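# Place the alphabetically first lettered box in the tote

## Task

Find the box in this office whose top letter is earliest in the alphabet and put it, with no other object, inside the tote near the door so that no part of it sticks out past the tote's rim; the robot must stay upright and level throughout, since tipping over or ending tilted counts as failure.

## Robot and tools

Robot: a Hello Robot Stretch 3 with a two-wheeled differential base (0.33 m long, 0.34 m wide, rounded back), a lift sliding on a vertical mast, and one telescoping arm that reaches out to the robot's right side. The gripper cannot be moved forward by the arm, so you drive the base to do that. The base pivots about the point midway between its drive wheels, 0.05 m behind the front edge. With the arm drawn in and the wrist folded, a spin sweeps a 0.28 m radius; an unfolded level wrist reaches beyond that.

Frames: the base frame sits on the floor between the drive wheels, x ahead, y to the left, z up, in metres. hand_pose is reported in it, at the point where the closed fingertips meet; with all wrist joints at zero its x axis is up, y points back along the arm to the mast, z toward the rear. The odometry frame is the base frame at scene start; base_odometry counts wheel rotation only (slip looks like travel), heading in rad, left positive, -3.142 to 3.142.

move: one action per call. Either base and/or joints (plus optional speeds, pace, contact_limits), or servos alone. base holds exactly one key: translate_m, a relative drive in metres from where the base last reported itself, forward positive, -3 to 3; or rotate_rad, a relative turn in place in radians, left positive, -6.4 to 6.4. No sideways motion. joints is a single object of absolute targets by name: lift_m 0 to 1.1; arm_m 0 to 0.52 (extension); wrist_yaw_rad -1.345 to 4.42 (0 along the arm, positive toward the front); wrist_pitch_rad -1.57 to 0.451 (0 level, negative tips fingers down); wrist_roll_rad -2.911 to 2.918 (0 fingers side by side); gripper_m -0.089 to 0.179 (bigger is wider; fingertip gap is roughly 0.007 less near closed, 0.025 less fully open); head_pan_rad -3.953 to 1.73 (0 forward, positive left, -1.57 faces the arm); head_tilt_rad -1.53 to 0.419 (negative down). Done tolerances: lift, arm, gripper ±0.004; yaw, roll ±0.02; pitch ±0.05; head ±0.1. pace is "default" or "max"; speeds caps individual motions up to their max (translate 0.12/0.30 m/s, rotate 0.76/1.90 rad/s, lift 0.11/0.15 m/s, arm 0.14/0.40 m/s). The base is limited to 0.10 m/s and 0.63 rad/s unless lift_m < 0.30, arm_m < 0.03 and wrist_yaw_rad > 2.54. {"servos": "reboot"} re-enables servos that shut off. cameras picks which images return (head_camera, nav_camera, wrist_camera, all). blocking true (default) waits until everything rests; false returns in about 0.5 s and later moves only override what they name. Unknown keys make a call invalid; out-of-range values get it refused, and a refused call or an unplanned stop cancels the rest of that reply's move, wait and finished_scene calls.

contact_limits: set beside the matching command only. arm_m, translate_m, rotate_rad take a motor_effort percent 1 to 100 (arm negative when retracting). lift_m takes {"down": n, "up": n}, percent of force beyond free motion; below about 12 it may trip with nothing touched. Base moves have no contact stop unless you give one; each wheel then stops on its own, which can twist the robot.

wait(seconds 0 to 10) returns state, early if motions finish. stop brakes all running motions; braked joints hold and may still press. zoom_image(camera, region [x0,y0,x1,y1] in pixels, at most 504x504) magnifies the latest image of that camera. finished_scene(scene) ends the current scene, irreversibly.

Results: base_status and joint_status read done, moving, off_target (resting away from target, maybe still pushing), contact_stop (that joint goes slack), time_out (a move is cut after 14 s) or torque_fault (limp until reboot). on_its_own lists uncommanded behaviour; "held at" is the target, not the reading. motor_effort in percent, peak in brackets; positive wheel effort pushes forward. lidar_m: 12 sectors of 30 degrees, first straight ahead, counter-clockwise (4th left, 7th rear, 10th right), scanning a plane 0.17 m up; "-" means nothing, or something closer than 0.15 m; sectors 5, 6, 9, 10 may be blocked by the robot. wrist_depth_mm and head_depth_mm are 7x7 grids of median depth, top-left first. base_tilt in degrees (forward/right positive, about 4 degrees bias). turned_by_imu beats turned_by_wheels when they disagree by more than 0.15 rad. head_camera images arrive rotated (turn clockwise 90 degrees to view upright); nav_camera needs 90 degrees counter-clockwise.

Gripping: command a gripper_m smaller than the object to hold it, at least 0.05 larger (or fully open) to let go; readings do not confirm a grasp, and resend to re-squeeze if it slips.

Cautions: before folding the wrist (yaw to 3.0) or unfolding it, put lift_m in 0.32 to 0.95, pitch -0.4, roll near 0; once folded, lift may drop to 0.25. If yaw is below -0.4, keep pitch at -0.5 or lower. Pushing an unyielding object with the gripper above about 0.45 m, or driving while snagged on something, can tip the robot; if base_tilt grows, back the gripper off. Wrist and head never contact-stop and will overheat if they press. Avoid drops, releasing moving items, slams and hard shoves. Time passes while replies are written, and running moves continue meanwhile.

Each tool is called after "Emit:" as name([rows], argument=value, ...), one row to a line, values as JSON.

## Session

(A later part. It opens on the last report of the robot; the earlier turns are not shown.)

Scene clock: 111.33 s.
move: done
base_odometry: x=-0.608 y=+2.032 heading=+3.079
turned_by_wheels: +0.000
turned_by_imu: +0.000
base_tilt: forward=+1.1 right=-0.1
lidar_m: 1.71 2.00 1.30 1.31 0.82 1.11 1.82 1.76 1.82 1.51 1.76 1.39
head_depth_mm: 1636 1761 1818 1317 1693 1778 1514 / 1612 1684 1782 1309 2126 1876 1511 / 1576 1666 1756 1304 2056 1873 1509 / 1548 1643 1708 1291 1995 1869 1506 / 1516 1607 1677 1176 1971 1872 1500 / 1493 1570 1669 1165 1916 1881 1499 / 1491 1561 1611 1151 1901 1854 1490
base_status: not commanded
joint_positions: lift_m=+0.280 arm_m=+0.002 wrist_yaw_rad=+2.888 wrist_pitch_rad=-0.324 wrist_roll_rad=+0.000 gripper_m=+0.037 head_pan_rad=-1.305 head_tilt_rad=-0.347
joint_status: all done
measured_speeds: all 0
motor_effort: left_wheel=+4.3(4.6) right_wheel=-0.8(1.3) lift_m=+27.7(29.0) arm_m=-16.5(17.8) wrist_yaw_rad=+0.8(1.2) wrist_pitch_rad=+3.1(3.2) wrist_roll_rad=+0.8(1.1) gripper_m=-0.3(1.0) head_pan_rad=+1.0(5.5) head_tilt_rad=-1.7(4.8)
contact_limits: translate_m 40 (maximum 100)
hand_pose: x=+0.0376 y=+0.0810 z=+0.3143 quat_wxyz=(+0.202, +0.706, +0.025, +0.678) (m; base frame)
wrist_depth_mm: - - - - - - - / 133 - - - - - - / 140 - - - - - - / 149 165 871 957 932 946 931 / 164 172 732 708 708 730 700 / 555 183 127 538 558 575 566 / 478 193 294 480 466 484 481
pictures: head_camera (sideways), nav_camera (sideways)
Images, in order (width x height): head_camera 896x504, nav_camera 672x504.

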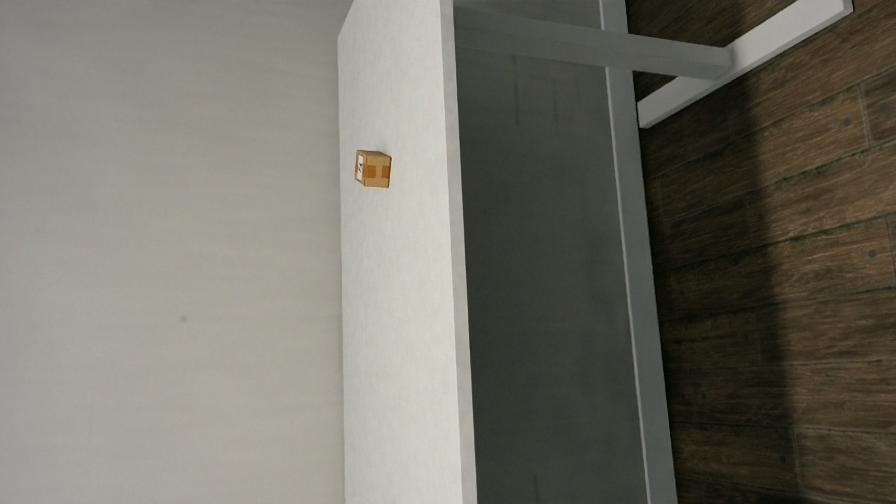

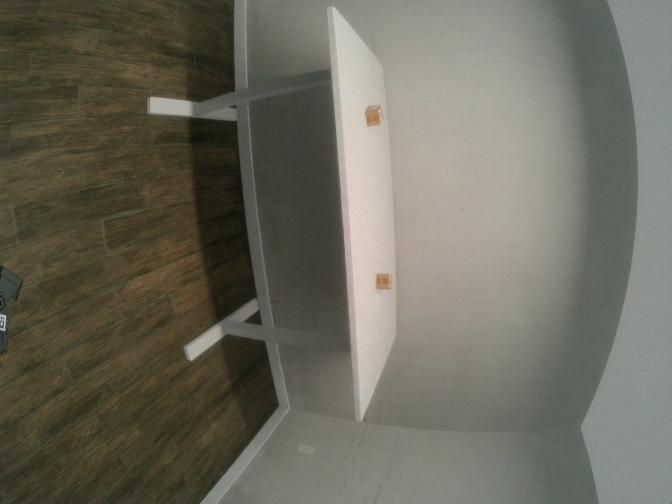

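Emit:
zoom_image(camera="head_camera", region=[340, 130, 420, 210])

Emit:
move(joints={"head_pan_rad": -0.8, "head_tilt_rad": -0.35}, cameras=["head_camera"])

Emit:
zoom_image(camera="head_camera", region=[330, 180, 450, 320])

Emit:
move(joints={"head_pan_rad": 0.3, "head_tilt_rad": -0.35}, cameras=["head_camera"])

Emit:
zoom_image(camera="head_camera", region=[330, 90, 450, 190])

Emit:
zoom_image(camera="head_camera", region=[330, 410, 430, 504])

Scaled by 6.300 from the camera's 896x504 image, which has a finer 1280x720 frame.

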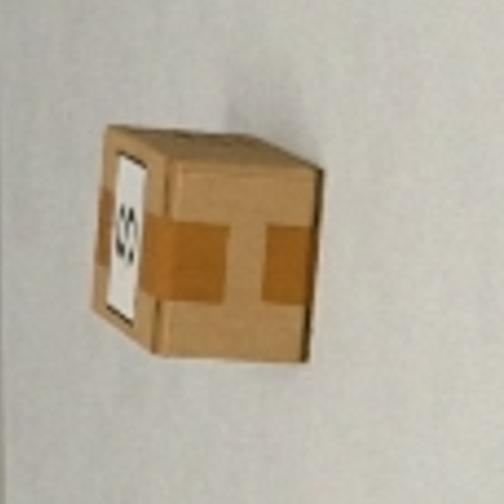

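Scene clock: 115.97 s.
move: done
base_odometry: x=-0.608 y=+2.032 heading=+3.079
turned_by_wheels: +0.000
turned_by_imu: +0.001
base_tilt: forward=+1.1 right=-0.2
lidar_m: 1.71 2.00 1.30 1.31 0.82 1.11 1.82 1.76 1.83 1.51 1.76 1.39
head_depth_mm: 1469 1544 1615 1108 1842 1889 1529 / 1519 1593 1650 1183 1902 1883 1508 / 1563 1624 1727 1269 2009 1872 1519 / 1601 1693 1771 1276 2021 1746 1497 / 1644 1739 1863 1996 2151 1876 1452 / 1698 1808 1923 2106 2248 1849 1484 / 1759 1906 2028 2192 2279 1846 1483
base_status: not commanded
joint_positions: lift_m=+0.280 arm_m=+0.002 wrist_yaw_rad=+2.888 wrist_pitch_rad=-0.324 wrist_roll_rad=+0.000 gripper_m=+0.037 head_pan_rad=-0.789 head_tilt_rad=-0.350
joint_status: all done
measured_speeds: all 0
motor_effort: left_wheel=+4.3(4.7) right_wheel=-0.5(1.3) lift_m=+24.2(25.0) arm_m=-13.6(14.5) wrist_yaw_rad=+0.8(1.2) wrist_pitch_rad=+2.9(3.3) wrist_roll_rad=+0.9(1.1) gripper_m=-0.1(1.0) head_pan_rad=+1.7(5.5) head_tilt_rad=-1.5(3.1)
contact_limits: translate_m 40 (maximum 100)
hand_pose: x=+0.0376 y=+0.0810 z=+0.3143 quat_wxyz=(+0.202, +0.706, +0.025, +0.678) (m; base frame)
wrist_depth_mm: - - - - - - - / 133 - - - - - - / 140 - - - - - - / 150 164 864 930 932 911 909 / 164 172 728 700 712 712 719 / 553 183 127 534 551 577 576 / 480 194 297 478 465 474 483
pictures: head_camera (sideways)
Images, in order (width x height): head_camera 896x504.

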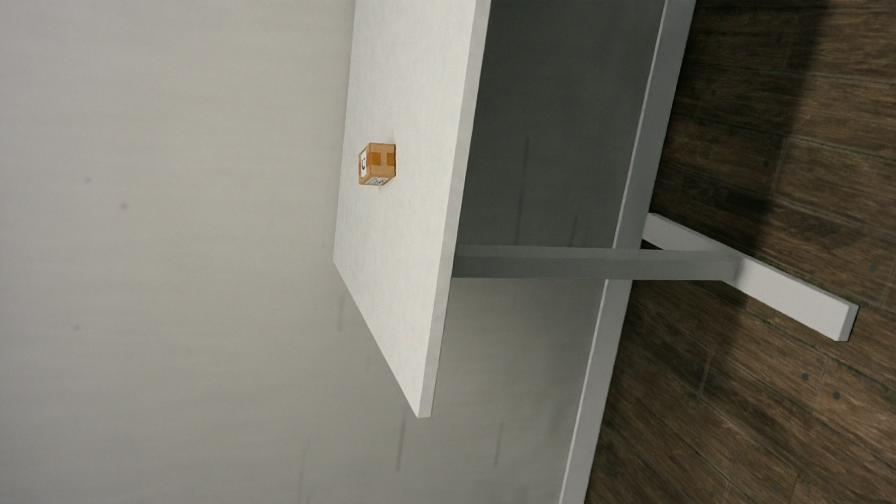

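Scaled by 3.600 from the camera's 896x504 image, which has a finer 1280x720 frame.

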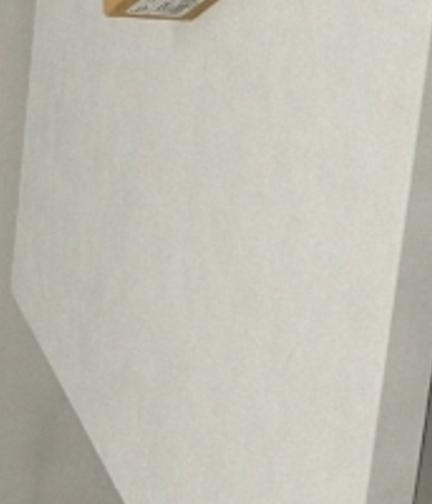

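Scene clock: 117.07 s.
move: done
base_odometry: x=-0.608 y=+2.032 heading=+3.079
turned_by_wheels: +0.000
turned_by_imu: +0.000
base_tilt: forward=+0.9 right=+0.0
lidar_m: 1.71 2.00 1.30 1.31 0.82 1.11 1.82 1.76 1.82 1.51 1.76 1.39
head_depth_mm: 1791 1937 2003 1711 2300 1881 1528 / 1791 1910 1979 2199 2254 1866 1505 / 1750 1857 1960 2157 2259 1853 1496 / 1747 1850 1936 2106 2256 1868 1503 / 1733 1813 1899 2063 2256 1867 1496 / 1710 1805 1875 2062 2160 1844 1504 / 1686 1784 1859 1410 2166 1842 1498
base_status: not commanded
joint_positions: lift_m=+0.280 arm_m=+0.002 wrist_yaw_rad=+2.888 wrist_pitch_rad=-0.324 wrist_roll_rad=+0.000 gripper_m=+0.037 head_pan_rad=+0.330 head_tilt_rad=-0.350
joint_status: all done
measured_speeds: all 0
motor_effort: left_wheel=+4.4(4.7) right_wheel=-0.9(1.2) lift_m=+23.2(24.3) arm_m=-12.6(14.0) wrist_yaw_rad=+0.2(1.2) wrist_pitch_rad=+2.9(3.5) wrist_roll_rad=+1.0(1.2) gripper_m=-0.1(1.0) head_pan_rad=-0.1(4.4) head_tilt_rad=-1.8(4.8)
contact_limits: translate_m 40 (maximum 100)
hand_pose: x=+0.0376 y=+0.0810 z=+0.3143 quat_wxyz=(+0.202, +0.706, +0.025, +0.678) (m; base frame)
wrist_depth_mm: - - - - - - - / 133 - - - - - - / 140 - - - - - - / 150 164 879 935 916 945 915 / 164 172 731 708 707 713 708 / 551 182 127 531 552 581 571 / 480 191 292 478 465 485 484
pictures: head_camera (sideways)
Images, in order (width x height): head_camera 896x504.

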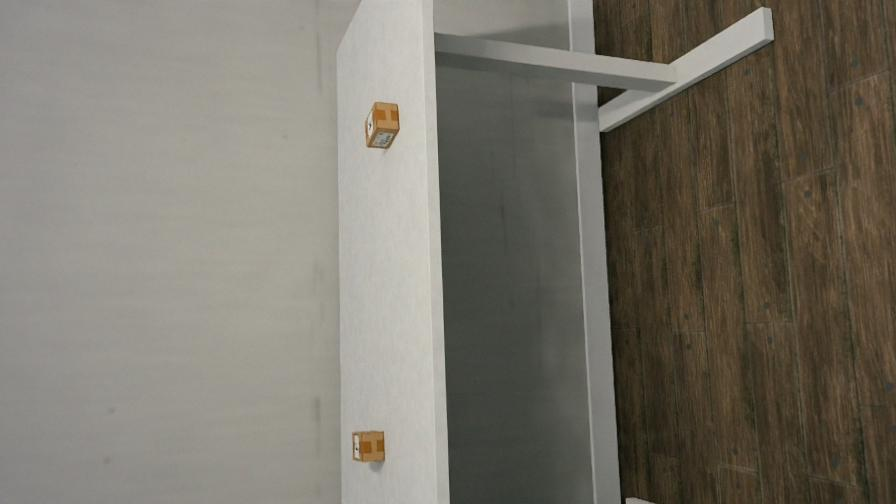

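Scaled by 4.200 from the camera's 896x504 image, which has a finer 1280x720 frame.

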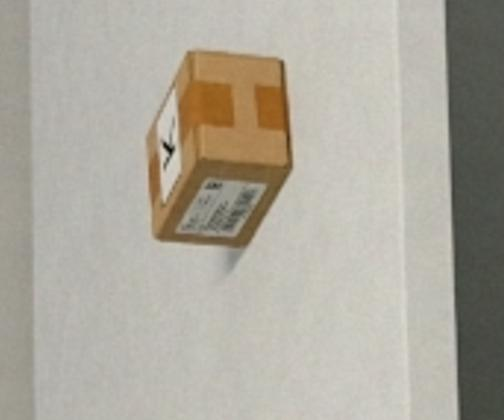

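Scaled by 5.040 from the camera's 896x504 image, which has a finer 1280x720 frame.

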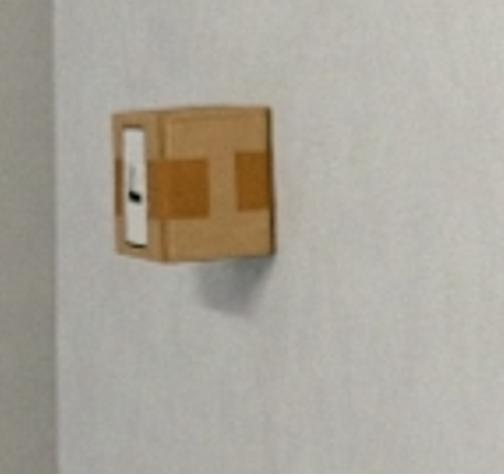

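Emit:
move(joints={"head_pan_rad": -0.95, "head_tilt_rad": -0.4}, cameras=["head_camera"])

Emit:
zoom_image(camera="head_camera", region=[310, 180, 390, 270])

Scene clock: 126.37 s.
move: done
base_odometry: x=-0.608 y=+2.032 heading=+3.079
turned_by_wheels: +0.000
turned_by_imu: +0.001
base_tilt: forward=+1.0 right=-0.1
lidar_m: 1.71 2.00 1.30 1.31 0.82 1.11 1.82 1.76 1.82 1.51 1.76 1.38
head_depth_mm: 1469 1572 1572 1810 1939 1785 1457 / 1487 1594 1565 1823 2011 1779 1449 / 1512 1617 1554 1853 2008 1777 1429 / 1532 1629 1537 1903 2007 1756 1438 / 1542 1639 1505 1904 2040 1749 1427 / 1542 1668 1508 1478 2022 1685 1424 / 1564 1698 1777 1977 2100 1747 1430
base_status: not commanded
joint_positions: lift_m=+0.280 arm_m=+0.002 wrist_yaw_rad=+2.888 wrist_pitch_rad=-0.324 wrist_roll_rad=+0.000 gripper_m=+0.037 head_pan_rad=-0.978 head_tilt_rad=-0.401
joint_status: all done
measured_speeds: all 0
motor_effort: left_wheel=+4.6(4.7) right_wheel=-0.7(1.3) lift_m=+20.8(20.9) arm_m=-9.5(10.4) wrist_yaw_rad=+0.9(1.3) wrist_pitch_rad=+3.1(3.4) wrist_roll_rad=+0.8(1.0) gripper_m=-0.6(1.6) head_pan_rad=-0.5(5.6) head_tilt_rad=-1.1(5.6)
contact_limits: translate_m 40 (maximum 100)
hand_pose: x=+0.0376 y=+0.0810 z=+0.3143 quat_wxyz=(+0.202, +0.706, +0.025, +0.678) (m; base frame)
wrist_depth_mm: - - - - - - - / 133 - - - - - - / 140 - - - - - - / 150 165 864 939 930 920 918 / 164 172 744 710 716 717 716 / 552 183 127 532 551 576 570 / 475 193 295 481 463 479 478
pictures: head_camera (sideways)
Images, in order (width x height): head_camera 896x504.

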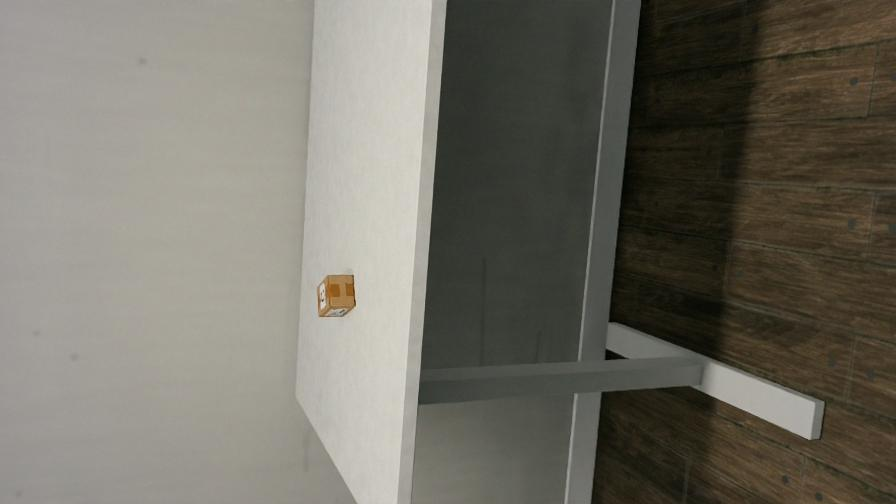

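Scaled by 5.600 from the camera's 896x504 image, which has a finer 1280x720 frame.

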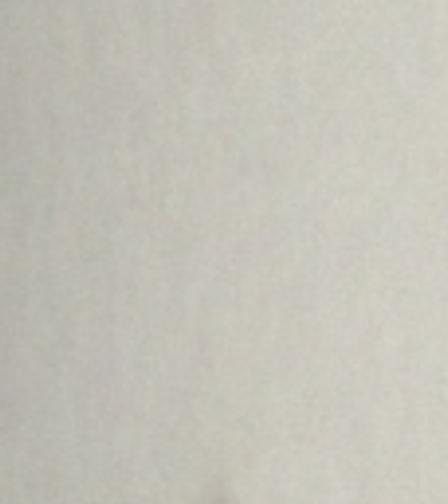

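Emit:
zoom_image(camera="head_camera", region=[300, 260, 370, 330])

Scaled by 7.200 from the camera's 896x504 image, which has a finer 1280x720 frame.

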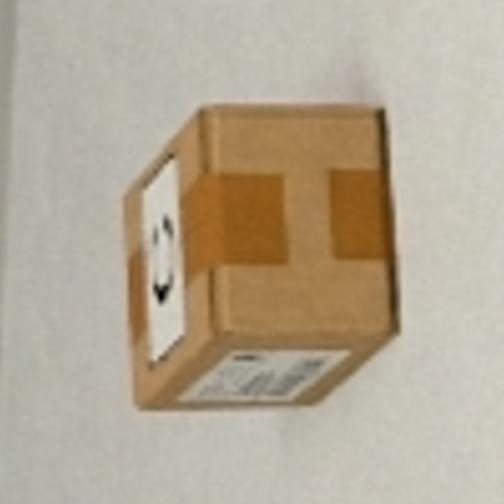

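Emit:
move(base={"rotate_rad": -0.526}, pace="max")

Emit:
move(base={"translate_m": 0.294}, pace="max", contact_limits={"translate_m": 40})

Emit:
move(base={"rotate_rad": 1.023}, joints={"head_pan_rad": -1.57, "head_tilt_rad": -0.45}, pace="max", cameras=["head_camera"])

Emit:
zoom_image(camera="head_camera", region=[250, 150, 450, 350])

Emit:
move(joints={"head_pan_rad": -0.2, "head_tilt_rad": -0.35}, cameras=["head_camera"])

Emit:
zoom_image(camera="head_camera", region=[330, 160, 480, 340])

Scene clock: 157.73 s.
move: done
base_odometry: x=-0.608 y=+2.032 heading=+2.553
turned_by_wheels: -0.526
turned_by_imu: -0.522
base_tilt: forward=+1.1 right=-0.2
lidar_m: 1.38 1.71 2.00 1.30 1.31 0.81 1.11 1.83 1.75 1.82 1.51 1.76
head_depth_mm: 1801 1936 2031 2305 2305 1787 1441 / 1730 1860 1553 2188 2301 1796 1442 / 1661 1790 1544 2069 2054 1771 1439 / 1599 1740 1526 2008 2137 1752 1445 / 1554 1662 1521 1906 2064 1763 1430 / 1516 1612 1489 1858 2004 1772 1430 / 1455 1556 1506 1768 1920 1747 1435
base_status: done
joint_positions: lift_m=+0.280 arm_m=+0.002 wrist_yaw_rad=+2.888 wrist_pitch_rad=-0.324 wrist_roll_rad=+0.000 gripper_m=+0.037 head_pan_rad=-0.950 head_tilt_rad=-0.401
joint_status: not commanded
measured_speeds: all 0
motor_effort: left_wheel=+9.9(17.7) right_wheel=-8.1(14.6) lift_m=+22.3(22.3) arm_m=-6.4(6.9) wrist_yaw_rad=+0.6(1.2) wrist_pitch_rad=+3.0(3.3) wrist_roll_rad=+0.9(1.0) gripper_m=+0.1(1.1) head_pan_rad=+3.4(4.4) head_tilt_rad=-0.4(1.6)
hand_pose: x=+0.0376 y=+0.0810 z=+0.3143 quat_wxyz=(+0.202, +0.706, +0.025, +0.678) (m; base frame)
wrist_depth_mm: - - - - - - - / 133 - - - - - - / 140 - - - - - - / 150 169 930 922 922 937 938 / 167 172 742 707 705 701 703 / 553 183 127 530 555 573 570 / 480 193 297 482 466 486 479
pictures: none

Scene clock: 160.00 s.
move: done
base_odometry: x=-0.853 y=+2.195 heading=+2.554
turned_by_wheels: +0.000
turned_by_imu: +0.000
base_tilt: forward=+1.1 right=+0.0
lidar_m: 1.11 1.48 1.86 1.56 1.42 1.06 1.40 1.98 1.90 1.98 1.39 1.12
head_depth_mm: 1541 1646 1561 1106 1555 1661 1437 / 1480 1574 1548 1013 2042 1743 1447 / 1416 1540 1537 946 1952 1767 1439 / 1369 1475 1518 941 1858 1770 1424 / 1333 1419 1476 875 1791 1775 1428 / 1297 1372 1414 869 1720 1759 1431 / 1244 1329 1373 868 1630 1704 1429
base_status: done
joint_positions: lift_m=+0.280 arm_m=+0.002 wrist_yaw_rad=+2.888 wrist_pitch_rad=-0.324 wrist_roll_rad=+0.000 gripper_m=+0.037 head_pan_rad=-0.950 head_tilt_rad=-0.401
joint_status: not commanded
measured_speeds: all 0
motor_effort: left_wheel=+7.4(20.9) right_wheel=+0.5(7.2) lift_m=+24.8(24.8) arm_m=-11.2(11.2) wrist_yaw_rad=+0.2(1.2) wrist_pitch_rad=+3.0(3.4) wrist_roll_rad=+1.0(1.2) gripper_m=+0.0(1.1) head_pan_rad=+2.7(3.9) head_tilt_rad=+0.8(1.5)
contact_limits: translate_m 40 (maximum 100)
hand_pose: x=+0.0376 y=+0.0810 z=+0.3143 quat_wxyz=(+0.202, +0.706, +0.025, +0.678) (m; base frame)
wrist_depth_mm: - - - - - - - / 133 - - - - - - / 140 - - - - - - / 150 169 916 937 923 945 942 / 166 172 727 710 721 710 702 / 548 183 128 537 556 575 579 / 480 192 294 475 463 481 476
pictures: none

Scene clock: 161.77 s.
move: done
base_odometry: x=-0.853 y=+2.195 heading=-2.707
turned_by_wheels: +1.023
turned_by_imu: +1.019
base_tilt: forward=+1.0 right=-0.2
lidar_m: 1.85 1.56 1.37 1.06 1.40 1.99 1.90 1.96 1.39 1.51 1.10 1.48
head_depth_mm: 1282 1381 1284 850 1778 1696 1394 / 1278 1381 1283 843 1791 1663 1392 / 1279 1375 1274 891 1809 1677 1381 / 1286 1395 1271 885 1793 1677 1392 / 1284 1378 1263 884 1789 1656 1374 / 1288 1393 1252 880 1323 1496 1345 / 1289 1397 1236 876 1815 1662 1388
base_status: done
joint_positions: lift_m=+0.280 arm_m=+0.002 wrist_yaw_rad=+2.888 wrist_pitch_rad=-0.324 wrist_roll_rad=+0.000 gripper_m=+0.037 head_pan_rad=-1.578 head_tilt_rad=-0.449
joint_status: all done
measured_speeds: all 0
motor_effort: left_wheel=-6.6(16.4) right_wheel=+8.1(16.5) lift_m=+26.9(27.0) arm_m=-21.8(21.8) wrist_yaw_rad=+0.7(1.2) wrist_pitch_rad=+3.1(3.3) wrist_roll_rad=+0.6(1.1) gripper_m=-0.5(1.2) head_pan_rad=+2.4(5.1) head_tilt_rad=-1.3(5.1)
hand_pose: x=+0.0376 y=+0.0810 z=+0.3143 quat_wxyz=(+0.202, +0.706, +0.025, +0.678) (m; base frame)
wrist_depth_mm: - - - - - - - / 133 - - - - - - / 141 - - - - - - / 150 169 905 929 915 936 943 / 167 172 748 716 705 712 707 / 552 183 128 537 546 563 587 / 483 193 293 484 463 486 482
pictures: head_camera (sideways)
Images, in order (width x height): head_camera 896x504.

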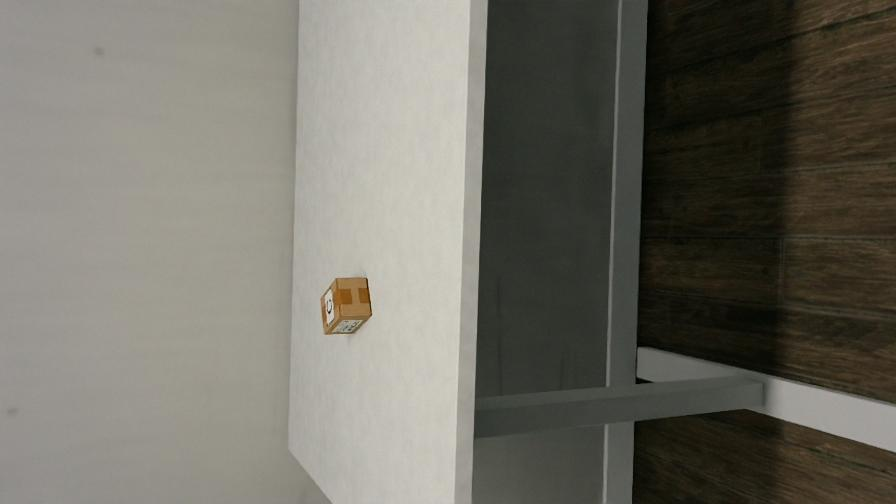

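Scaled by 2.520 from the camera's 896x504 image, which has a finer 1280x720 frame.

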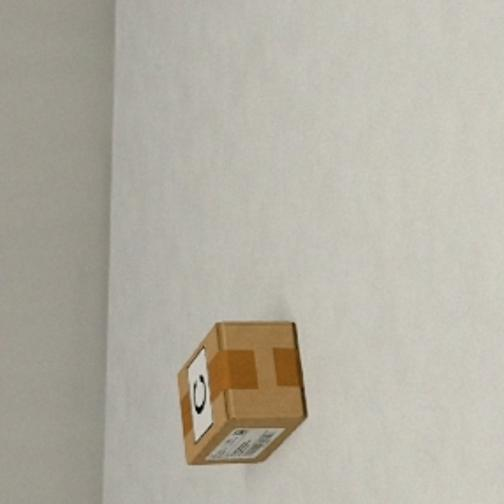

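Scene clock: 162.97 s.
move: done
base_odometry: x=-0.853 y=+2.195 heading=-2.707
turned_by_wheels: +0.000
turned_by_imu: +0.000
base_tilt: forward=+0.9 right=-0.3
lidar_m: 1.86 1.56 1.38 1.06 1.39 1.99 1.90 1.96 1.39 1.51 1.10 1.48
head_depth_mm: 1676 1776 1902 2027 2181 1888 1512 / 1650 1764 1865 1445 2170 1872 1502 / 1630 1745 1823 1324 2112 1771 1510 / 1618 1713 1781 1240 2101 1868 1498 / 1594 1697 1778 1292 2068 1855 1496 / 1578 1676 1730 1293 2045 1872 1489 / 1551 1647 1713 1276 2010 1832 1489
base_status: not commanded
joint_positions: lift_m=+0.280 arm_m=+0.002 wrist_yaw_rad=+2.888 wrist_pitch_rad=-0.324 wrist_roll_rad=+0.000 gripper_m=+0.037 head_pan_rad=-0.174 head_tilt_rad=-0.353
joint_status: all done
measured_speeds: all 0
motor_effort: left_wheel=-7.0(7.0) right_wheel=+8.0(8.5) lift_m=+28.6(28.6) arm_m=-23.1(23.8) wrist_yaw_rad=+0.9(1.4) wrist_pitch_rad=+2.9(3.3) wrist_roll_rad=+0.8(1.0) gripper_m=-0.7(0.9) head_pan_rad=+0.1(4.6) head_tilt_rad=+3.4(6.0)
hand_pose: x=+0.0376 y=+0.0810 z=+0.3143 quat_wxyz=(+0.202, +0.706, +0.025, +0.678) (m; base frame)
wrist_depth_mm: - - - - - - - / 133 - - - - - - / 140 - - - - - - / 150 168 914 904 938 933 932 / 167 172 737 707 719 708 709 / 550 183 128 529 548 572 567 / 480 192 294 479 467 485 489
pictures: head_camera (sideways)
Images, in order (width x height): head_camera 896x504.

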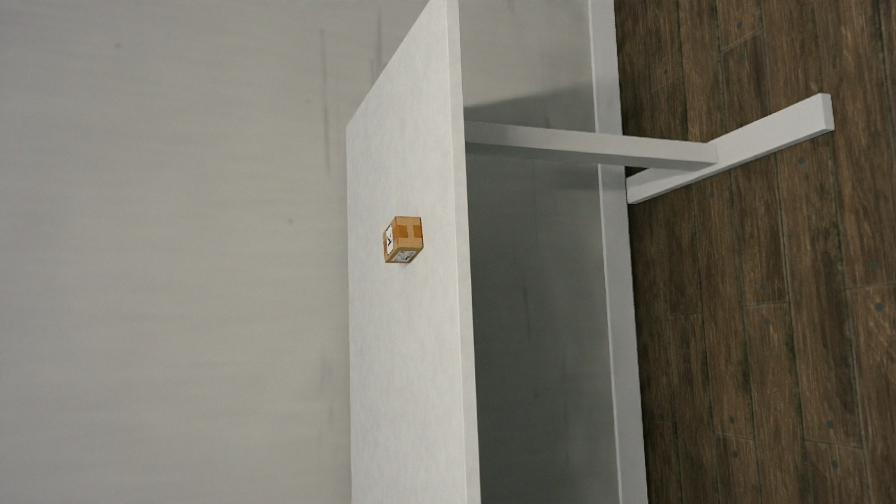

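Scaled by 2.800 from the camera's 896x504 image, which has a finer 1280x720 frame.

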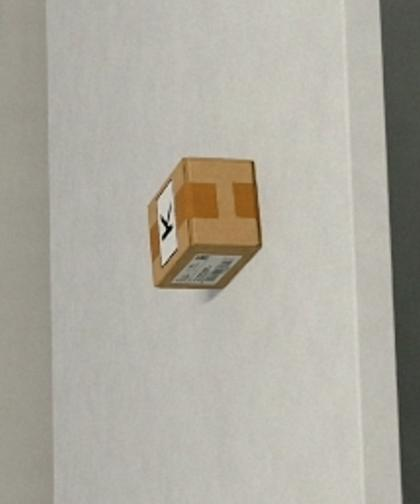

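Emit:
zoom_image(camera="head_camera", region=[375, 215, 425, 265])

Emit:
move(joints={"head_pan_rad": -2.15, "head_tilt_rad": -0.4}, cameras=["head_camera"])

Emit:
zoom_image(camera="head_camera", region=[300, 180, 440, 320])

Scaled by 10.080 from the camera's 896x504 image, which has a finer 1280x720 frame.

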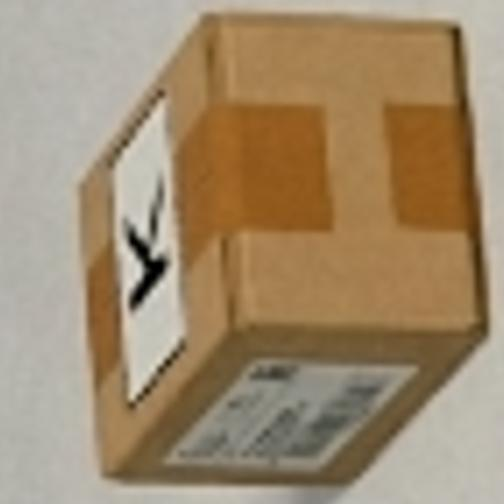

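Scene clock: 170.13 s.
move: done
base_odometry: x=-0.853 y=+2.195 heading=-2.707
turned_by_wheels: +0.000
turned_by_imu: +0.001
base_tilt: forward=+1.0 right=-0.1
lidar_m: 1.86 1.56 1.38 1.06 1.40 1.99 1.90 1.96 1.39 1.51 1.11 1.48
head_depth_mm: 1903 2090 2205 2391 2326 1792 1455 / 1778 1912 2007 2274 2330 1765 1452 / 1661 1764 1581 1469 2065 1718 1436 / 1566 1666 1577 1099 2086 1762 1441 / 1475 1571 1557 1013 1959 1783 1437 / 1394 1474 1516 945 1823 1761 1434 / 1330 1396 1438 877 1706 1744 1429
base_status: not commanded
joint_positions: lift_m=+0.280 arm_m=+0.002 wrist_yaw_rad=+2.888 wrist_pitch_rad=-0.324 wrist_roll_rad=+0.000 gripper_m=+0.037 head_pan_rad=-2.191 head_tilt_rad=-0.397
joint_status: all done
measured_speeds: all 0
motor_effort: left_wheel=-6.5(6.9) right_wheel=+8.3(8.6) lift_m=+30.3(30.8) arm_m=-23.0(23.4) wrist_yaw_rad=+0.8(1.3) wrist_pitch_rad=+3.0(3.4) wrist_roll_rad=+0.9(1.1) gripper_m=+1.0(1.3) head_pan_rad=+1.2(4.7) head_tilt_rad=-2.2(3.8)
hand_pose: x=+0.0376 y=+0.0810 z=+0.3143 quat_wxyz=(+0.202, +0.706, +0.025, +0.678) (m; base frame)
wrist_depth_mm: - - - - - - - / 133 - - - - - - / 141 - - - - - - / 150 169 915 943 931 913 944 / 167 172 753 715 722 707 715 / 547 183 127 531 547 571 574 / 475 192 293 488 468 479 481
pictures: head_camera (sideways)
Images, in order (width x height): head_camera 896x504.

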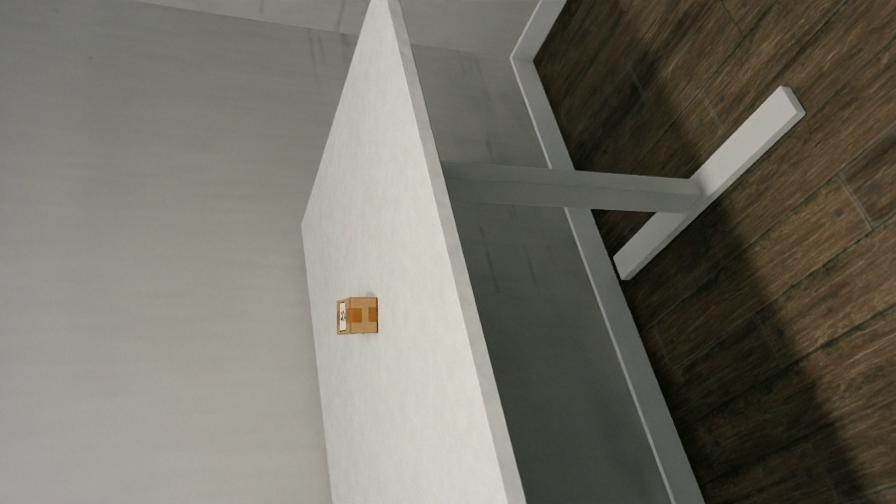

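Scaled by 3.600 from the camera's 896x504 image, which has a finer 1280x720 frame.

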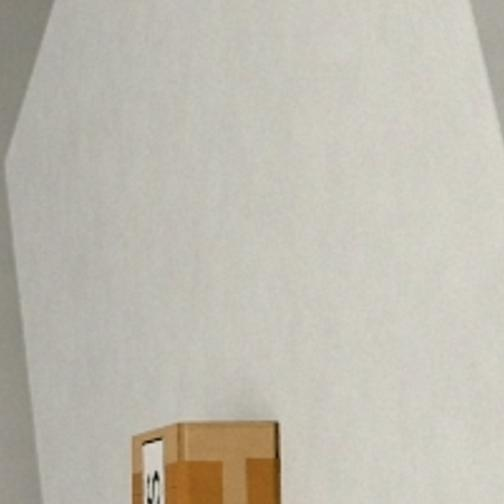

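Emit:
zoom_image(camera="head_camera", region=[325, 285, 385, 345])

Scaled by 8.400 from the camera's 896x504 image, which has a finer 1280x720 frame.

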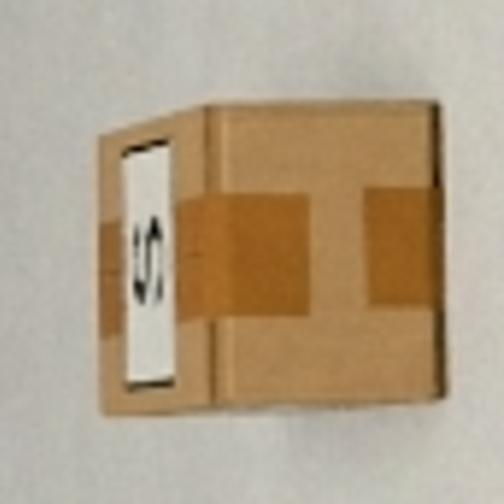

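Emit:
move(joints={"head_pan_rad": 0.3, "head_tilt_rad": -0.35, "lift_m": 0.92, "wrist_pitch_rad": -0.4}, pace="max", cameras=["head_camera"])

Emit:
zoom_image(camera="head_camera", region=[340, 180, 460, 330])

Emit:
move(base={"rotate_rad": 1.141}, joints={"head_pan_rad": -1.57, "head_tilt_rad": -0.5}, pace="max")

Emit:
move(base={"translate_m": -0.266}, contact_limits={"translate_m": 40})

Emit:
move(base={"rotate_rad": -0.841}, cameras=["head_camera", "nav_camera"])

Scene clock: 216.37 s.
move: done
base_odometry: x=-0.853 y=+2.195 heading=-2.707
turned_by_wheels: +0.000
turned_by_imu: +0.002
base_tilt: forward=+1.1 right=-0.1
lidar_m: 1.86 1.56 1.37 1.06 1.40 1.99 1.90 1.96 1.40 1.51 1.11 1.48
head_depth_mm: 1551 1638 1710 1239 1975 1874 1517 / 1592 1682 1770 1243 2043 1872 1507 / 1641 1739 1814 1330 2129 1880 1510 / 1690 1778 1876 1433 2170 1890 1501 / 1750 1845 1930 1431 2203 1825 1493 / 1791 1894 2000 1596 2215 1802 1493 / 1810 1938 2015 1886 2277 1853 1491
base_status: not commanded
joint_positions: lift_m=+0.920 arm_m=+0.002 wrist_yaw_rad=+2.888 wrist_pitch_rad=-0.415 wrist_roll_rad=+0.000 gripper_m=+0.037 head_pan_rad=+0.301 head_tilt_rad=-0.350
joint_status: all done
measured_speeds: all 0
motor_effort: left_wheel=-6.7(6.9) right_wheel=+8.1(8.4) lift_m=+29.6(32.8) arm_m=-21.9(22.8) wrist_yaw_rad=+0.6(1.3) wrist_pitch_rad=+2.6(6.2) wrist_roll_rad=+0.9(1.1) gripper_m=+0.4(1.5) head_pan_rad=-3.5(4.8) head_tilt_rad=+3.0(5.7)
hand_pose: x=+0.0350 y=+0.0708 z=+0.9332 quat_wxyz=(+0.232, +0.704, +0.058, +0.668) (m; base frame)
wrist_depth_mm: - - - - - - - / 135 - - - - - - / 145 175 - - - - - / 163 178 - - - - - / - 182 - - - - - / - 198 128 - - - - / - - - - - - -
pictures: head_camera (sideways)
Images, in order (width x height): head_camera 896x504.

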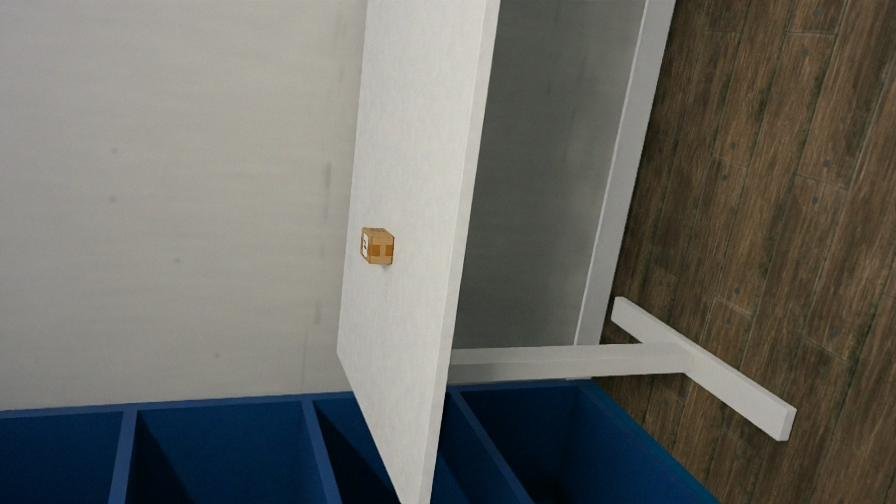

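Scaled by 3.360 from the camera's 896x504 image, which has a finer 1280x720 frame.

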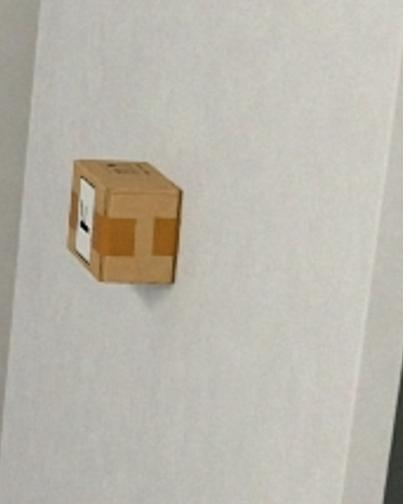

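Scene clock: 219.10 s.
move: done
base_odometry: x=-0.853 y=+2.195 heading=-1.566
turned_by_wheels: +1.141
turned_by_imu: +1.137
base_tilt: forward=+0.9 right=-0.3
lidar_m: 1.37 1.06 1.40 1.95 1.93 2.00 1.40 1.11 1.59 1.48 1.86 1.43
head_depth_mm: 1940 2052 2210 2297 2018 1662 - / 1893 2075 2289 2504 1996 1605 1411 / 1809 1972 2156 2358 1979 1600 - / 1736 1886 1411 2301 1993 1603 - / 1669 1803 1391 2118 1924 1599 - / 1612 1716 1218 2051 1992 1605 1364 / 1566 1656 1192 1976 1991 1590 1320
base_status: done
joint_positions: lift_m=+0.920 arm_m=+0.002 wrist_yaw_rad=+2.888 wrist_pitch_rad=-0.415 wrist_roll_rad=+0.000 gripper_m=+0.037 head_pan_rad=-1.580 head_tilt_rad=-0.499
joint_status: all done
measured_speeds: all 0
motor_effort: left_wheel=-9.9(14.6) right_wheel=+9.5(15.2) lift_m=+29.0(29.8) arm_m=-23.0(23.9) wrist_yaw_rad=+1.0(1.4) wrist_pitch_rad=+2.6(3.0) wrist_roll_rad=+0.7(1.2) gripper_m=+0.5(1.1) head_pan_rad=+2.3(5.5) head_tilt_rad=-2.4(4.9)
hand_pose: x=+0.0350 y=+0.0708 z=+0.9332 quat_wxyz=(+0.232, +0.704, +0.058, +0.668) (m; base frame)
wrist_depth_mm: - - - - - - - / 135 - - - - - - / 145 174 - - - - - / 162 178 - - - - - / - 182 - - - - - / - 198 128 - - - - / - - - - - - -
pictures: none

Scene clock: 222.87 s.
move: done
base_odometry: x=-0.854 y=+2.461 heading=-1.567
turned_by_wheels: +0.000
turned_by_imu: +0.001
base_tilt: forward=+0.9 right=-0.1
lidar_m: 1.64 1.29 1.51 1.82 1.81 1.14 1.17 1.28 0.93 1.91 1.54 1.78
head_depth_mm: 1708 1806 1886 1941 1933 1638 - / 1939 2053 2198 2330 1994 1605 1413 / 1923 2092 2273 2494 2005 1600 - / 1857 2005 2187 2385 1986 1601 - / 1792 1931 2069 2311 1991 1593 - / 1709 1812 1505 2153 1876 1593 1364 / 1664 1744 1382 2108 1986 1580 1343
base_status: done
joint_positions: lift_m=+0.920 arm_m=+0.002 wrist_yaw_rad=+2.888 wrist_pitch_rad=-0.415 wrist_roll_rad=+0.000 gripper_m=+0.037 head_pan_rad=-1.570 head_tilt_rad=-0.500
joint_status: not commanded
measured_speeds: all 0
motor_effort: left_wheel=-9.5(14.8) right_wheel=-0.2(5.2) lift_m=+28.5(29.5) arm_m=-22.4(23.5) wrist_yaw_rad=+0.8(1.4) wrist_pitch_rad=+2.6(3.0) wrist_roll_rad=+0.7(1.2) gripper_m=+0.7(1.3) head_pan_rad=+3.6(5.1) head_tilt_rad=-2.3(3.9)
contact_limits: translate_m 40 (maximum 100)
hand_pose: x=+0.0350 y=+0.0708 z=+0.9332 quat_wxyz=(+0.232, +0.704, +0.058, +0.668) (m; base frame)
wrist_depth_mm: - - - - - - - / 135 - - - - - - / 145 174 - - - - - / 162 178 - - - - - / - 181 - - - - - / - 198 127 - - - - / - - - - - - -
pictures: none

Scene clock: 225.30 s.
move: done
base_odometry: x=-0.854 y=+2.461 heading=-2.407
turned_by_wheels: -0.840
turned_by_imu: -0.837
base_tilt: forward=+1.0 right=-0.2
lidar_m: 1.98 1.63 1.29 1.56 1.52 1.78 1.78 1.13 1.28 0.93 1.48 1.54
head_depth_mm: 1042 1124 1079 717 582 1568 - / 1081 1158 1076 721 582 1614 1402 / 1109 1194 1074 716 603 1599 - / 1138 1248 1067 714 1655 1606 - / 1180 1284 1057 714 1149 1356 - / 1222 1333 1057 711 1806 1605 1365 / 1267 1381 1495 706 1868 1599 1331
base_status: done
joint_positions: lift_m=+0.920 arm_m=+0.002 wrist_yaw_rad=+2.888 wrist_pitch_rad=-0.415 wrist_roll_rad=+0.000 gripper_m=+0.037 head_pan_rad=-1.570 head_tilt_rad=-0.500
joint_status: not commanded
measured_speeds: all 0
motor_effort: left_wheel=+11.2(15.4) right_wheel=-10.4(13.9) lift_m=+28.3(28.9) arm_m=-23.1(23.6) wrist_yaw_rad=+0.4(1.2) wrist_pitch_rad=+2.6(3.0) wrist_roll_rad=+0.9(1.2) gripper_m=+0.5(1.3) head_pan_rad=+2.3(4.2) head_tilt_rad=-3.2(3.5)
hand_pose: x=+0.0350 y=+0.0708 z=+0.9332 quat_wxyz=(+0.232, +0.704, +0.058, +0.668) (m; base frame)
wrist_depth_mm: - - - - - - - / 135 - - - - - - / 145 173 - - - - - / 162 178 - - - - - / - 182 - - - - - / - 198 128 - - - - / - - - - - - -
pictures: head_camera (sideways), nav_camera (sideways)
Images, in order (width x height): head_camera 896x504, nav_camera 672x504.

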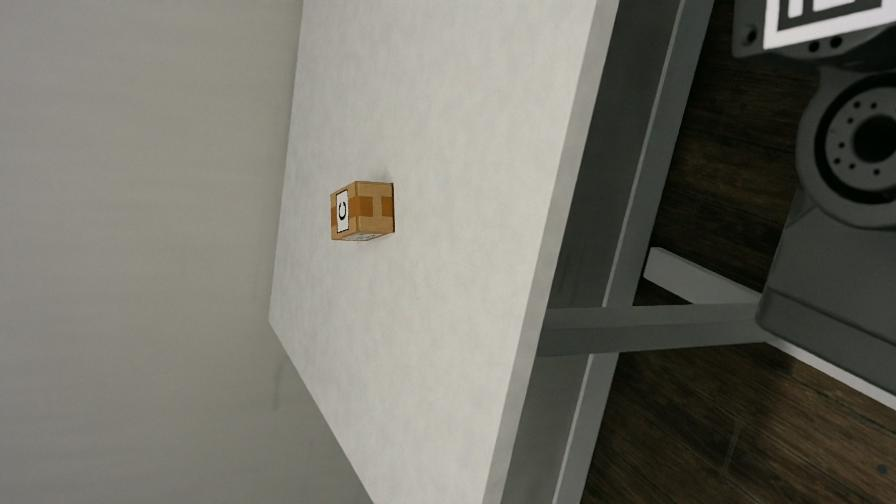

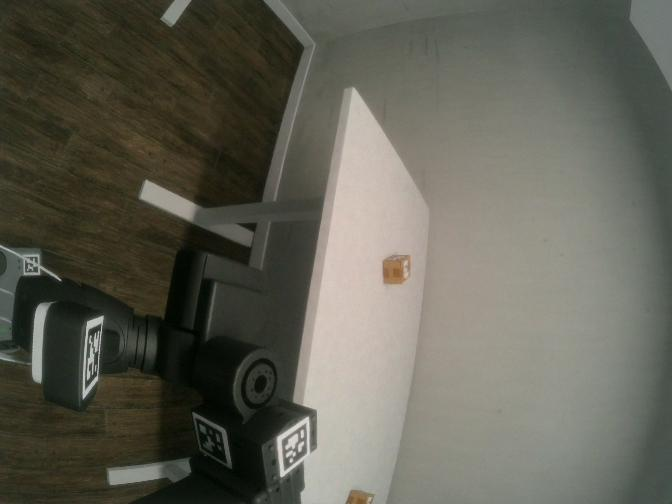

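Emit:
move(joints={"wrist_yaw_rad": 0.0, "wrist_pitch_rad": -0.4, "wrist_roll_rad": 0.0, "lift_m": 0.94}, cameras=["wrist_camera"])

Emit:
move(joints={"gripper_m": 0.179, "lift_m": 1.02, "wrist_pitch_rad": -0.2}, cameras=["wrist_camera", "head_camera"])

Scene clock: 244.80 s.
move: done
base_odometry: x=-0.854 y=+2.461 heading=-2.407
turned_by_wheels: +0.000
turned_by_imu: +0.001
base_tilt: forward=+1.0 right=-0.3
lidar_m: 1.98 1.63 1.29 1.57 1.52 1.78 1.79 1.14 1.28 0.93 1.48 1.54
head_depth_mm: 1043 1127 1081 717 581 1554 - / 1076 1163 1081 720 580 1603 - / 1112 1194 1065 714 601 - - / 1143 1245 1074 711 1672 1555 1282 / 1185 1291 1061 711 1159 1355 1333 / 1222 1336 1055 709 1808 1585 1330 / 1264 1382 1478 709 1865 1603 1329
base_status: not commanded
joint_positions: lift_m=+0.940 arm_m=+0.002 wrist_yaw_rad=+0.003 wrist_pitch_rad=-0.416 wrist_roll_rad=+0.000 gripper_m=+0.037 head_pan_rad=-1.570 head_tilt_rad=-0.500
joint_status: all done
measured_speeds: all 0
motor_effort: left_wheel=+10.9(11.3) right_wheel=-10.2(10.7) lift_m=+25.0(31.3) arm_m=-22.4(23.3) wrist_yaw_rad=-2.1(5.3) wrist_pitch_rad=+2.8(5.6) wrist_roll_rad=+0.8(3.5) gripper_m=-0.1(1.1) head_pan_rad=+4.0(4.0) head_tilt_rad=-1.1(3.1)
hand_pose: x=-0.0207 y=-0.3714 z=+0.9532 quat_wxyz=(+0.692, +0.147, -0.691, -0.145) (m; base frame)
wrist_depth_mm: - - - - - - - / - 395 - 515 - - - / 367 339 317 317 318 319 324 / - - - - 269 250 241 / - - - - - - - / - - 127 - - - - / - - - - - - -
pictures: wrist_camera
Images, in order (width x height): wrist_camera 644x364.

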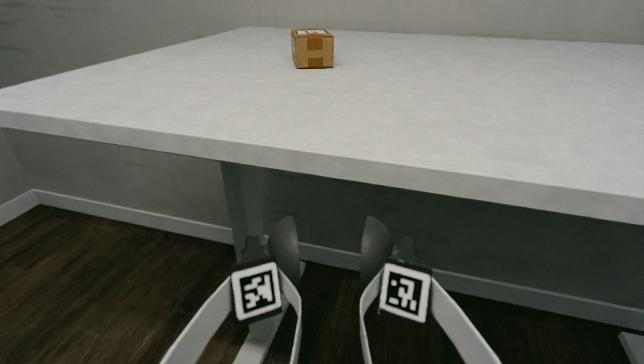

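Scene clock: 246.77 s.
move: done
base_odometry: x=-0.854 y=+2.461 heading=-2.407
turned_by_wheels: +0.000
turned_by_imu: +0.000
base_tilt: forward=+1.0 right=+0.0
lidar_m: 1.98 1.63 1.30 1.57 1.52 1.78 1.78 1.14 1.28 0.93 1.48 1.54
head_depth_mm: 1045 1121 1079 758 - - - / 1082 1160 1069 - - - - / 1113 1203 1070 - - - - / 1146 1234 1067 748 600 1541 1328 / 1177 1293 1056 712 1120 1349 1322 / 1222 1320 1053 710 1806 1594 1345 / 1261 1386 1473 708 1846 1574 1331
base_status: not commanded
joint_positions: lift_m=+1.020 arm_m=+0.002 wrist_yaw_rad=+0.003 wrist_pitch_rad=-0.221 wrist_roll_rad=+0.000 gripper_m=+0.179 head_pan_rad=-1.570 head_tilt_rad=-0.500
joint_status: all done
measured_speeds: all 0
motor_effort: left_wheel=+10.9(11.1) right_wheel=-9.8(10.5) lift_m=+30.3(32.2) arm_m=-22.1(22.6) wrist_yaw_rad=-2.1(2.6) wrist_pitch_rad=+3.7(6.4) wrist_roll_rad=+0.8(1.2) gripper_m=+0.3(93.8) head_pan_rad=+2.0(4.0) head_tilt_rad=-2.0(3.1)
hand_pose: x=-0.0207 y=-0.3914 z=+1.0790 quat_wxyz=(+0.703, +0.079, -0.702, -0.077) (m; base frame)
wrist_depth_mm: - - - - - - - / - - - - - - - / - - - - - - - / - - - 587 - - - / 415 393 421 - - - - / 125 357 358 344 349 320 123 / - - - - 298 285 107
pictures: head_camera (sideways), wrist_camera
Images, in order (width x height): head_camera 896x504, wrist_camera 644x364.

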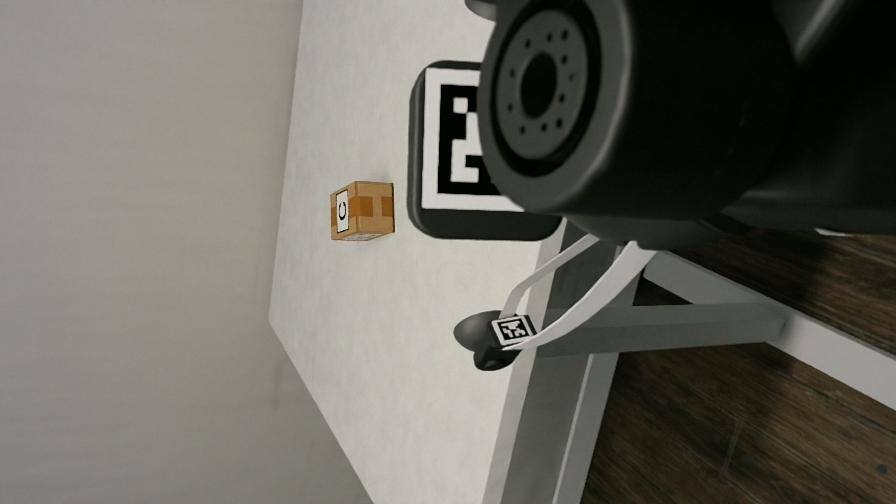

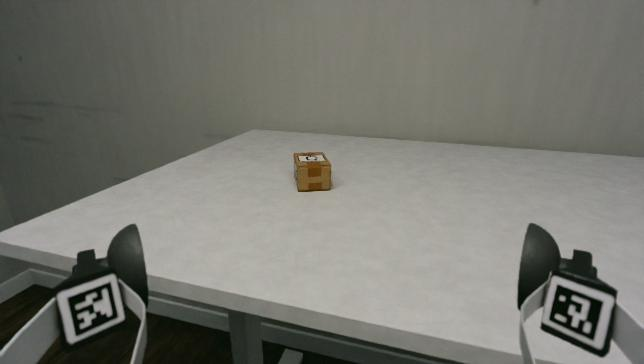

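Emit:
move(base={"translate_m": 0.031}, cameras=[])

Emit:
move(joints={"arm_m": 0.22, "lift_m": 0.96}, contact_limits={"arm_m": 40, "lift_m": {"down": 16}}, cameras=["wrist_camera"])

Scene clock: 260.77 s.
move: done
base_odometry: x=-0.877 y=+2.440 heading=-2.407
turned_by_wheels: +0.000
turned_by_imu: +0.001
base_tilt: forward=+0.9 right=-0.2
lidar_m: 1.95 1.61 1.28 1.63 1.52 1.81 1.81 1.17 1.28 0.92 1.49 1.51
head_depth_mm: 1050 1130 1084 755 - - - / 1082 1166 1078 - - - - / 1113 1201 1067 - - - - / 1151 1254 1058 748 1647 1549 1348 / 1187 1285 1057 714 1162 1354 1315 / 1230 1343 1387 709 1810 1602 1333 / 1276 1390 1523 709 1863 1591 1330
base_status: done
joint_positions: lift_m=+1.020 arm_m=+0.002 wrist_yaw_rad=+0.003 wrist_pitch_rad=-0.221 wrist_roll_rad=+0.000 gripper_m=+0.179 head_pan_rad=-1.570 head_tilt_rad=-0.500
joint_status: not commanded
measured_speeds: all 0
motor_effort: left_wheel=+11.6(13.8) right_wheel=+0.9(6.3) lift_m=+30.1(30.5) arm_m=-21.4(22.0) wrist_yaw_rad=-2.0(2.6) wrist_pitch_rad=+3.6(4.2) wrist_roll_rad=+1.0(1.1) gripper_m=+0.1(1.1) head_pan_rad=+1.8(3.4) head_tilt_rad=-1.6(2.6)
hand_pose: x=-0.0207 y=-0.3914 z=+1.0790 quat_wxyz=(+0.703, +0.079, -0.702, -0.077) (m; base frame)
wrist_depth_mm: - - - - - - - / - - - - - - - / - - - - - - - / - - - - - - - / - 394 420 - - - - / 125 364 362 348 349 318 123 / - - - - 307 287 107
pictures: none
No camera images: "cameras" was empty.

Scene clock: 263.60 s.
move: done
base_odometry: x=-0.877 y=+2.440 heading=-2.407
turned_by_wheels: +0.000
turned_by_imu: +0.000
base_tilt: forward=+0.9 right=+0.1
lidar_m: 1.95 1.61 1.29 1.63 1.52 1.81 1.81 1.16 1.28 0.92 1.49 1.51
head_depth_mm: 1053 1129 1081 321 539 1572 1353 / 1083 1171 423 324 558 1616 1340 / 1117 1204 1068 340 362 1598 1355 / 1155 1243 1055 649 1667 1607 1330 / 1185 1308 1056 678 1162 1349 1302 / 1219 1336 1408 709 1804 1587 1334 / 1272 1390 1515 706 1884 1592 1331
base_status: not commanded
joint_positions: lift_m=+0.960 arm_m=+0.220 wrist_yaw_rad=+0.003 wrist_pitch_rad=-0.221 wrist_roll_rad=+0.000 gripper_m=+0.179 head_pan_rad=-1.570 head_tilt_rad=-0.500
joint_status: all done
measured_speeds: all 0
motor_effort: left_wheel=+11.0(11.5) right_wheel=+0.9(1.3) lift_m=+23.3(26.9) arm_m=+23.3(26.7) wrist_yaw_rad=-1.9(2.5) wrist_pitch_rad=+3.9(4.0) wrist_roll_rad=+0.9(1.1) gripper_m=+0.6(1.4) head_pan_rad=+2.5(3.5) head_tilt_rad=-1.4(2.1)
contact_limits: arm_m 40 (drawing in: default 40, maximum 55; extending or still: default 49, maximum 70); lift_m down 16 (down: maximum 72; up: maximum 65)
hand_pose: x=-0.0208 y=-0.6097 z=+1.0191 quat_wxyz=(+0.703, +0.079, -0.702, -0.077) (m; base frame)
wrist_depth_mm: - - - - - - - / - - - - - - - / - - - - - - - / - 420 - 358 - - - / 338 343 328 329 329 353 335 / 116 230 253 252 255 244 122 / 190 198 207 206 209 208 107
pictures: wrist_camera
Images, in order (width x height): wrist_camera 644x364.

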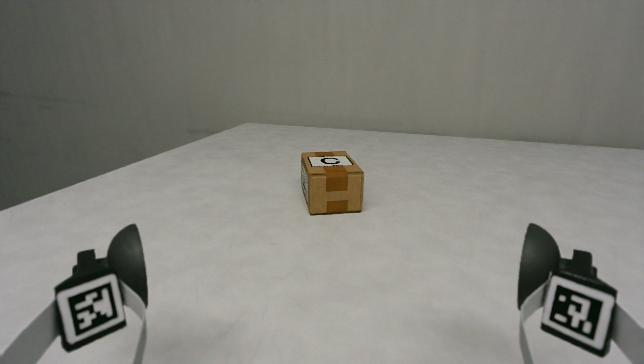

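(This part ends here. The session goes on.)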